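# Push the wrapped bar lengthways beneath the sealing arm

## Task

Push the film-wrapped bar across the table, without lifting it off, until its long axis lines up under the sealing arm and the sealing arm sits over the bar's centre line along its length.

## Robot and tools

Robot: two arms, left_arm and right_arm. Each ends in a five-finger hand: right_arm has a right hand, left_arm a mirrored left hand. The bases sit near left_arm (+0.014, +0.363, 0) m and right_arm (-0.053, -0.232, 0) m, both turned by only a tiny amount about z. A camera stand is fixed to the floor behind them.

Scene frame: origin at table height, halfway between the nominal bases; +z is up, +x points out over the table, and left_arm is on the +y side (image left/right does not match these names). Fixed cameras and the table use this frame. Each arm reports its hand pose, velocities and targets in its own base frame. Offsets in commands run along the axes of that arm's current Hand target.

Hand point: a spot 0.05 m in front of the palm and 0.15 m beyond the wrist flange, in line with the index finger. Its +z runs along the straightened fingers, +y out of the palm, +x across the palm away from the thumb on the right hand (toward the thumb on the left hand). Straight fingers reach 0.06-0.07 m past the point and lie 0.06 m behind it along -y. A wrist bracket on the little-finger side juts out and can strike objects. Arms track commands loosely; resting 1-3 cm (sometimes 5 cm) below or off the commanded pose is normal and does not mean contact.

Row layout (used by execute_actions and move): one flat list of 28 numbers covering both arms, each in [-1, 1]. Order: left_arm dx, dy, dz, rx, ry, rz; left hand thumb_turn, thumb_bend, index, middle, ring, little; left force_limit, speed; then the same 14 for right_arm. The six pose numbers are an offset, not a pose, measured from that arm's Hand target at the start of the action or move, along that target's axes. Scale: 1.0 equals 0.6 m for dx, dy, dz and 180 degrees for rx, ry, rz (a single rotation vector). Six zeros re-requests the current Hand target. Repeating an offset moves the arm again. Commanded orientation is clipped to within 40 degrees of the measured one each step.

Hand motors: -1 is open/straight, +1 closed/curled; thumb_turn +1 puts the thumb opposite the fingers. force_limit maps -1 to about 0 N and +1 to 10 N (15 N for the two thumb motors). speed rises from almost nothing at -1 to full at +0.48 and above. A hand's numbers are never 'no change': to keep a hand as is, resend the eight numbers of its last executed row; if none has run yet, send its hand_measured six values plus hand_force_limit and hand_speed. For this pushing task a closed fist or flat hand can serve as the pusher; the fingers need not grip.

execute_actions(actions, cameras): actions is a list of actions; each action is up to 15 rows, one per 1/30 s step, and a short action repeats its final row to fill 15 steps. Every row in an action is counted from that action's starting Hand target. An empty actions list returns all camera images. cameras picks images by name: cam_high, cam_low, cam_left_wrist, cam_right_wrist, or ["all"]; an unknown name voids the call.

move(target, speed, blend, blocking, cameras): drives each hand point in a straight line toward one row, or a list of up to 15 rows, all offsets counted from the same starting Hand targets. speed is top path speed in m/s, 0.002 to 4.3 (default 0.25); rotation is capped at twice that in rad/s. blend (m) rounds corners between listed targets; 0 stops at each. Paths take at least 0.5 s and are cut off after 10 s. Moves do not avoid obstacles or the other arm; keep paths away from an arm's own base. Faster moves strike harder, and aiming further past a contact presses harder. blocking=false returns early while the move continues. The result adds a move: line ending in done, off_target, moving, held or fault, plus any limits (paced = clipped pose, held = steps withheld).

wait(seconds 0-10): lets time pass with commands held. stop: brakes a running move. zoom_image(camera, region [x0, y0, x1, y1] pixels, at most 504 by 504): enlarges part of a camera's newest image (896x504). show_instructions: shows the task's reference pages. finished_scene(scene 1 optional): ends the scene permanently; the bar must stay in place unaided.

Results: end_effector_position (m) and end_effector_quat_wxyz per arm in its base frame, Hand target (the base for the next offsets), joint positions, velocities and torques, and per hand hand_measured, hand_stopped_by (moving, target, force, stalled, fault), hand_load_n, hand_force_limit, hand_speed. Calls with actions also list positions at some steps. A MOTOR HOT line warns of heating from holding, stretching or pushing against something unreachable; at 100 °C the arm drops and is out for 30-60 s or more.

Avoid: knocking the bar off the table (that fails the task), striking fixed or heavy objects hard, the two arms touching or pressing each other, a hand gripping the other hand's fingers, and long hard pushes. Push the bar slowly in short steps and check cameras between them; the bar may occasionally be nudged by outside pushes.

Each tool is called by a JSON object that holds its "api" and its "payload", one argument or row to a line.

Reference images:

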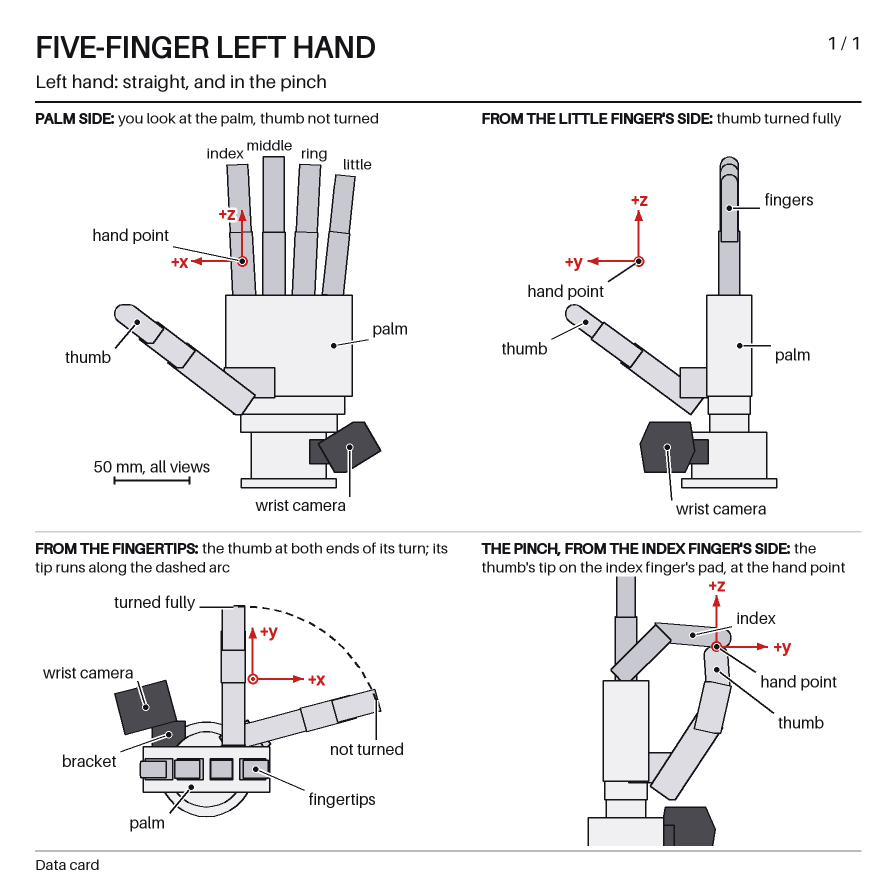

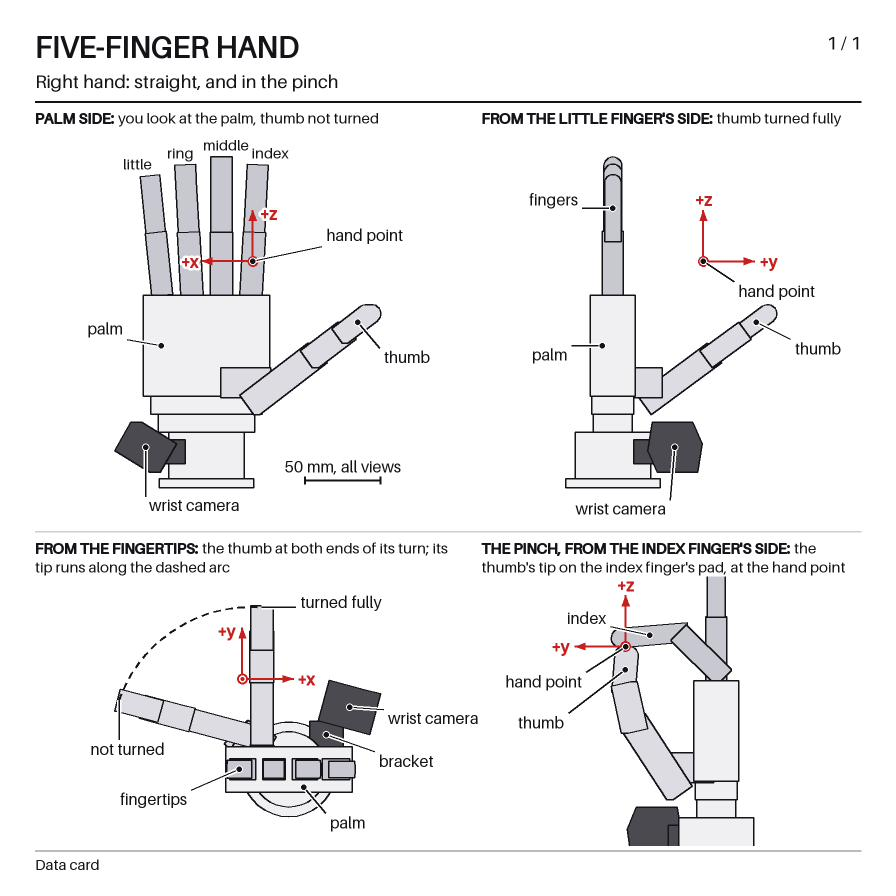

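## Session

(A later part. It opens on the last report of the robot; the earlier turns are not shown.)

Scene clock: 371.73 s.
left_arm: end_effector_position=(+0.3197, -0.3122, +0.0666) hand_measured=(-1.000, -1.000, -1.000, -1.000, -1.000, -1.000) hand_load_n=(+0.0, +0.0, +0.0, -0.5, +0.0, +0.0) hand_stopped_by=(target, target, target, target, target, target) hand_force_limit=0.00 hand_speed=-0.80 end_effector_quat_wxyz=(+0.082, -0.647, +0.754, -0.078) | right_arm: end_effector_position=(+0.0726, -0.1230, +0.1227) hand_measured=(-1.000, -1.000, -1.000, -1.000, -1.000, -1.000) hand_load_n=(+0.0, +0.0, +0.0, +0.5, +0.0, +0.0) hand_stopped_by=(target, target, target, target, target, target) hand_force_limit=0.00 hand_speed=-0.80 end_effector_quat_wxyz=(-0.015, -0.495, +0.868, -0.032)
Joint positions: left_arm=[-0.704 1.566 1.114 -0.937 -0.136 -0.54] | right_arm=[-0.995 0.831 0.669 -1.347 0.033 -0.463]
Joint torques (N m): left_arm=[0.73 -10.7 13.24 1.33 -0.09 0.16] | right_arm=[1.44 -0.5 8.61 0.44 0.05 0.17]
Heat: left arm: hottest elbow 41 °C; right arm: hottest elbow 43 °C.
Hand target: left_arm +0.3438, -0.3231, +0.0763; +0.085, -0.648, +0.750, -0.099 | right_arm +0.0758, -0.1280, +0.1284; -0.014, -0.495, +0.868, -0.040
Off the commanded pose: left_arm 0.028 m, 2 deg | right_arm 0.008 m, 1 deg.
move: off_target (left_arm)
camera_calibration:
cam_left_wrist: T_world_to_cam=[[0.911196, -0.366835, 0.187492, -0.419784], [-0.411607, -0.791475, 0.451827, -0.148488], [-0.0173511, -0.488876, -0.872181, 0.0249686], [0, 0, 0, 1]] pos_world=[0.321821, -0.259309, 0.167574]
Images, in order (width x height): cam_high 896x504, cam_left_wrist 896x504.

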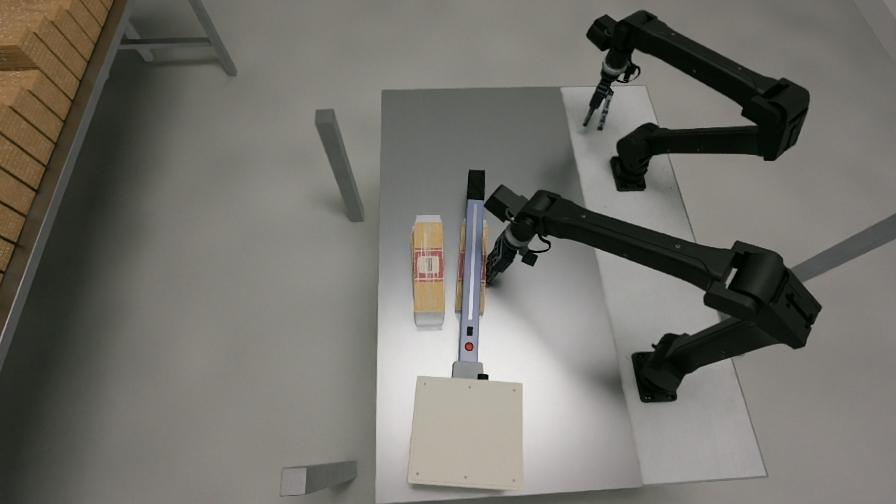

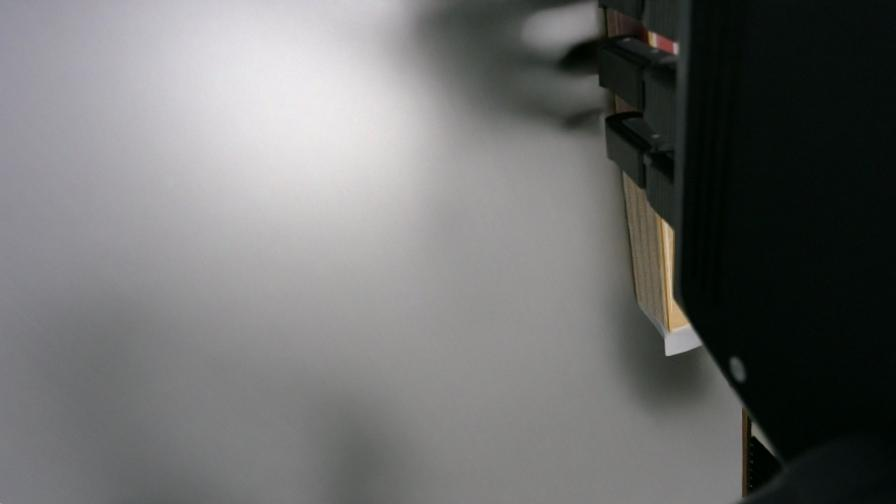

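{"api": "move", "payload": {
  "target": [0, -0.008, 0.0025, 0, 0, 0, -1, -1, -1, -1, -1, -1, 0, -0.8, 0, 0, 0, 0, 0, 0, -1, -1, -1, -1, -1, -1, 0, -0.8],
  "speed": 0.05,
  "cameras": ["cam_high"]
}}

{"api": "zoom_image", "payload": {
  "camera": "cam_high",
  "region": [410, 180, 570, 370]
}}

Scene clock: 386.43 s.
left_arm: end_effector_position=(+0.3242, -0.3135, +0.0663) hand_measured=(-1.000, -1.000, -1.000, -1.000, -1.000, -1.000) hand_load_n=(-0.5, -0.5, -0.5, -0.5, -0.5, +0.0) hand_stopped_by=(target, target, target, target, target, target) hand_force_limit=0.00 hand_speed=-0.80 end_effector_quat_wxyz=(+0.081, -0.647, +0.754, -0.079) | right_arm: end_effector_position=(+0.0726, -0.1230, +0.1227) hand_measured=(-1.000, -1.000, -1.000, -1.000, -1.000, -1.000) hand_load_n=(+0.0, +0.0, +0.0, +0.0, +0.0, +0.0) hand_stopped_by=(target, target, target, target, target, target) hand_force_limit=0.00 hand_speed=-0.80 end_effector_quat_wxyz=(-0.015, -0.495, +0.868, -0.032)
Joint positions: left_arm=[-0.7 1.576 1.125 -0.937 -0.135 -0.535] | right_arm=[-0.995 0.831 0.669 -1.347 0.033 -0.463]
Joint torques (N m): left_arm=[0.73 -10.99 13.39 1.18 -0.1 0.16] | right_arm=[1.03 -0.56 8.62 0.46 0.04 0.15]
Heat: left arm: hottest elbow 41 °C; right arm: hottest elbow 43 °C.
Hand target: left_arm +0.3487, -0.3237, +0.0760; +0.085, -0.648, +0.750, -0.099 | right_arm +0.0758, -0.1280, +0.1284; -0.014, -0.495, +0.868, -0.040
Off the commanded pose: left_arm 0.028 m, 2 deg | right_arm 0.008 m, 1 deg.
move: off_target (left_arm)
Images, in order (width x height): cam_high 896x504.

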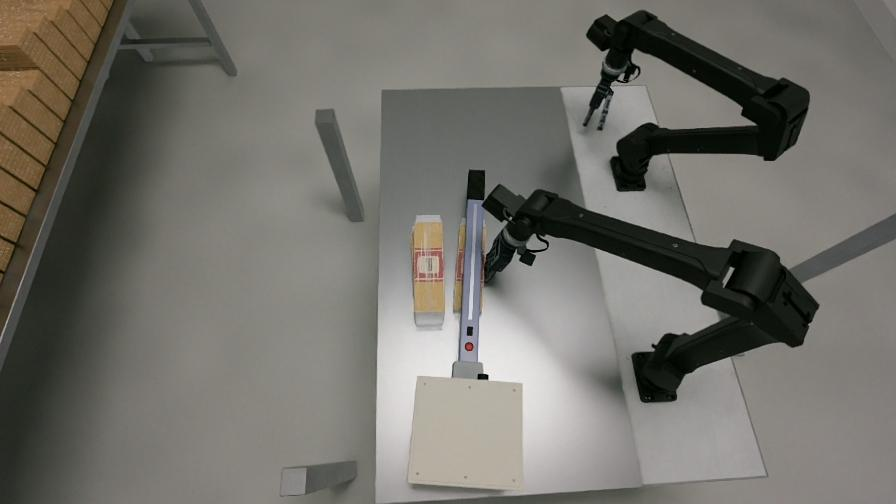

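Scaled by 2.653 from the camera's 896x504 image, which has a finer 1280x720 frame.

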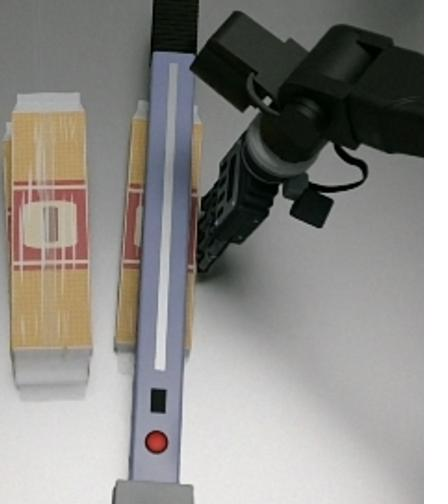

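{"api": "move", "payload": {
  "target": [0.0043, 0.1609, -0.0432, 0, 0, 0, -1, -1, -1, -1, -1, -1, 0, -0.8, 0, 0, 0, 0, 0, 0, -1, -1, -1, -1, -1, -1, 0, -0.8],
  "speed": 0.12,
  "cameras": ["cam_high", "cam_low"]
}}

{"api": "zoom_image", "payload": {
  "camera": "cam_high",
  "region": [410, 180, 570, 370]
}}

Scene clock: 395.50 s.
left_arm: end_effector_position=(+0.2548, -0.3091, +0.0777) hand_measured=(-1.000, -1.000, -1.000, -1.000, -1.000, -1.000) hand_load_n=(+0.0, +0.0, +0.0, +0.0, +0.0, +0.0) hand_stopped_by=(target, target, target, target, target, target) hand_force_limit=0.00 hand_speed=-0.80 end_effector_quat_wxyz=(+0.085, -0.649, +0.750, -0.097) | right_arm: end_effector_position=(+0.0726, -0.1230, +0.1227) hand_measured=(-1.000, -1.000, -1.000, -1.000, -1.000, -1.000) hand_load_n=(+0.0, +0.0, +0.0, +0.0, +0.0, +0.0) hand_stopped_by=(target, target, target, target, target, target) hand_force_limit=0.00 hand_speed=-0.80 end_effector_quat_wxyz=(-0.015, -0.495, +0.868, -0.032)
Joint positions: left_arm=[-0.808 1.405 0.968 -0.929 -0.16 -0.648] | right_arm=[-0.995 0.831 0.669 -1.347 0.033 -0.463]
Joint torques (N m): left_arm=[-1.55 -10.58 8.21 1.03 -0.24 -0.09] | right_arm=[1.14 -0.5 8.61 0.47 0.02 0.16]
Heat: left arm: hottest elbow 41 °C; right arm: hottest elbow 43 °C.
Hand target: left_arm +0.2493, -0.3118, +0.0760; +0.085, -0.648, +0.750, -0.099 | right_arm +0.0758, -0.1280, +0.1284; -0.014, -0.495, +0.868, -0.040
Off the commanded pose: left_arm 0.006 m, 0 deg | right_arm 0.008 m, 1 deg.
move: done
Images, in order (width x height): cam_high 896x504, cam_low 896x504.

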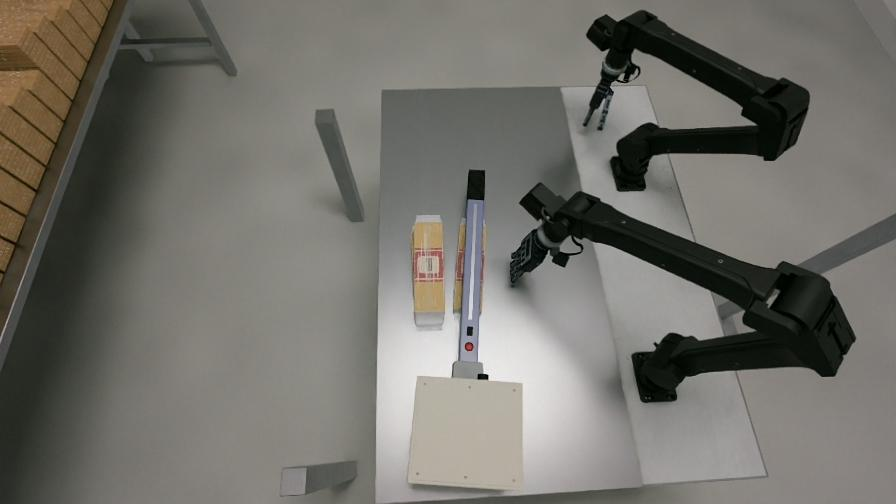

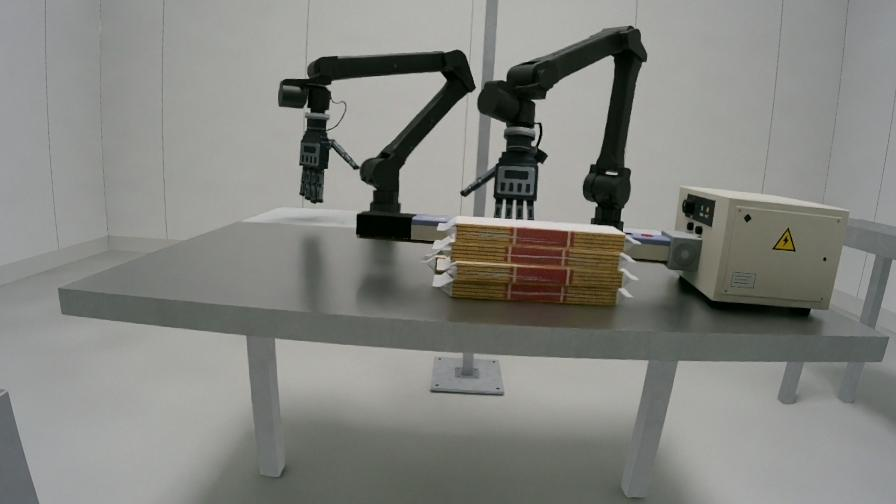

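Scaled by 2.653 from the camera's 896x504 image, which has a finer 1280x720 frame.

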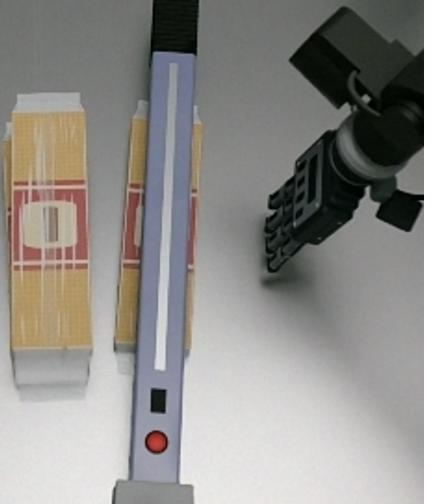

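{"api": "finished_scene", "payload": {

}}

The scene is finished: the task was done.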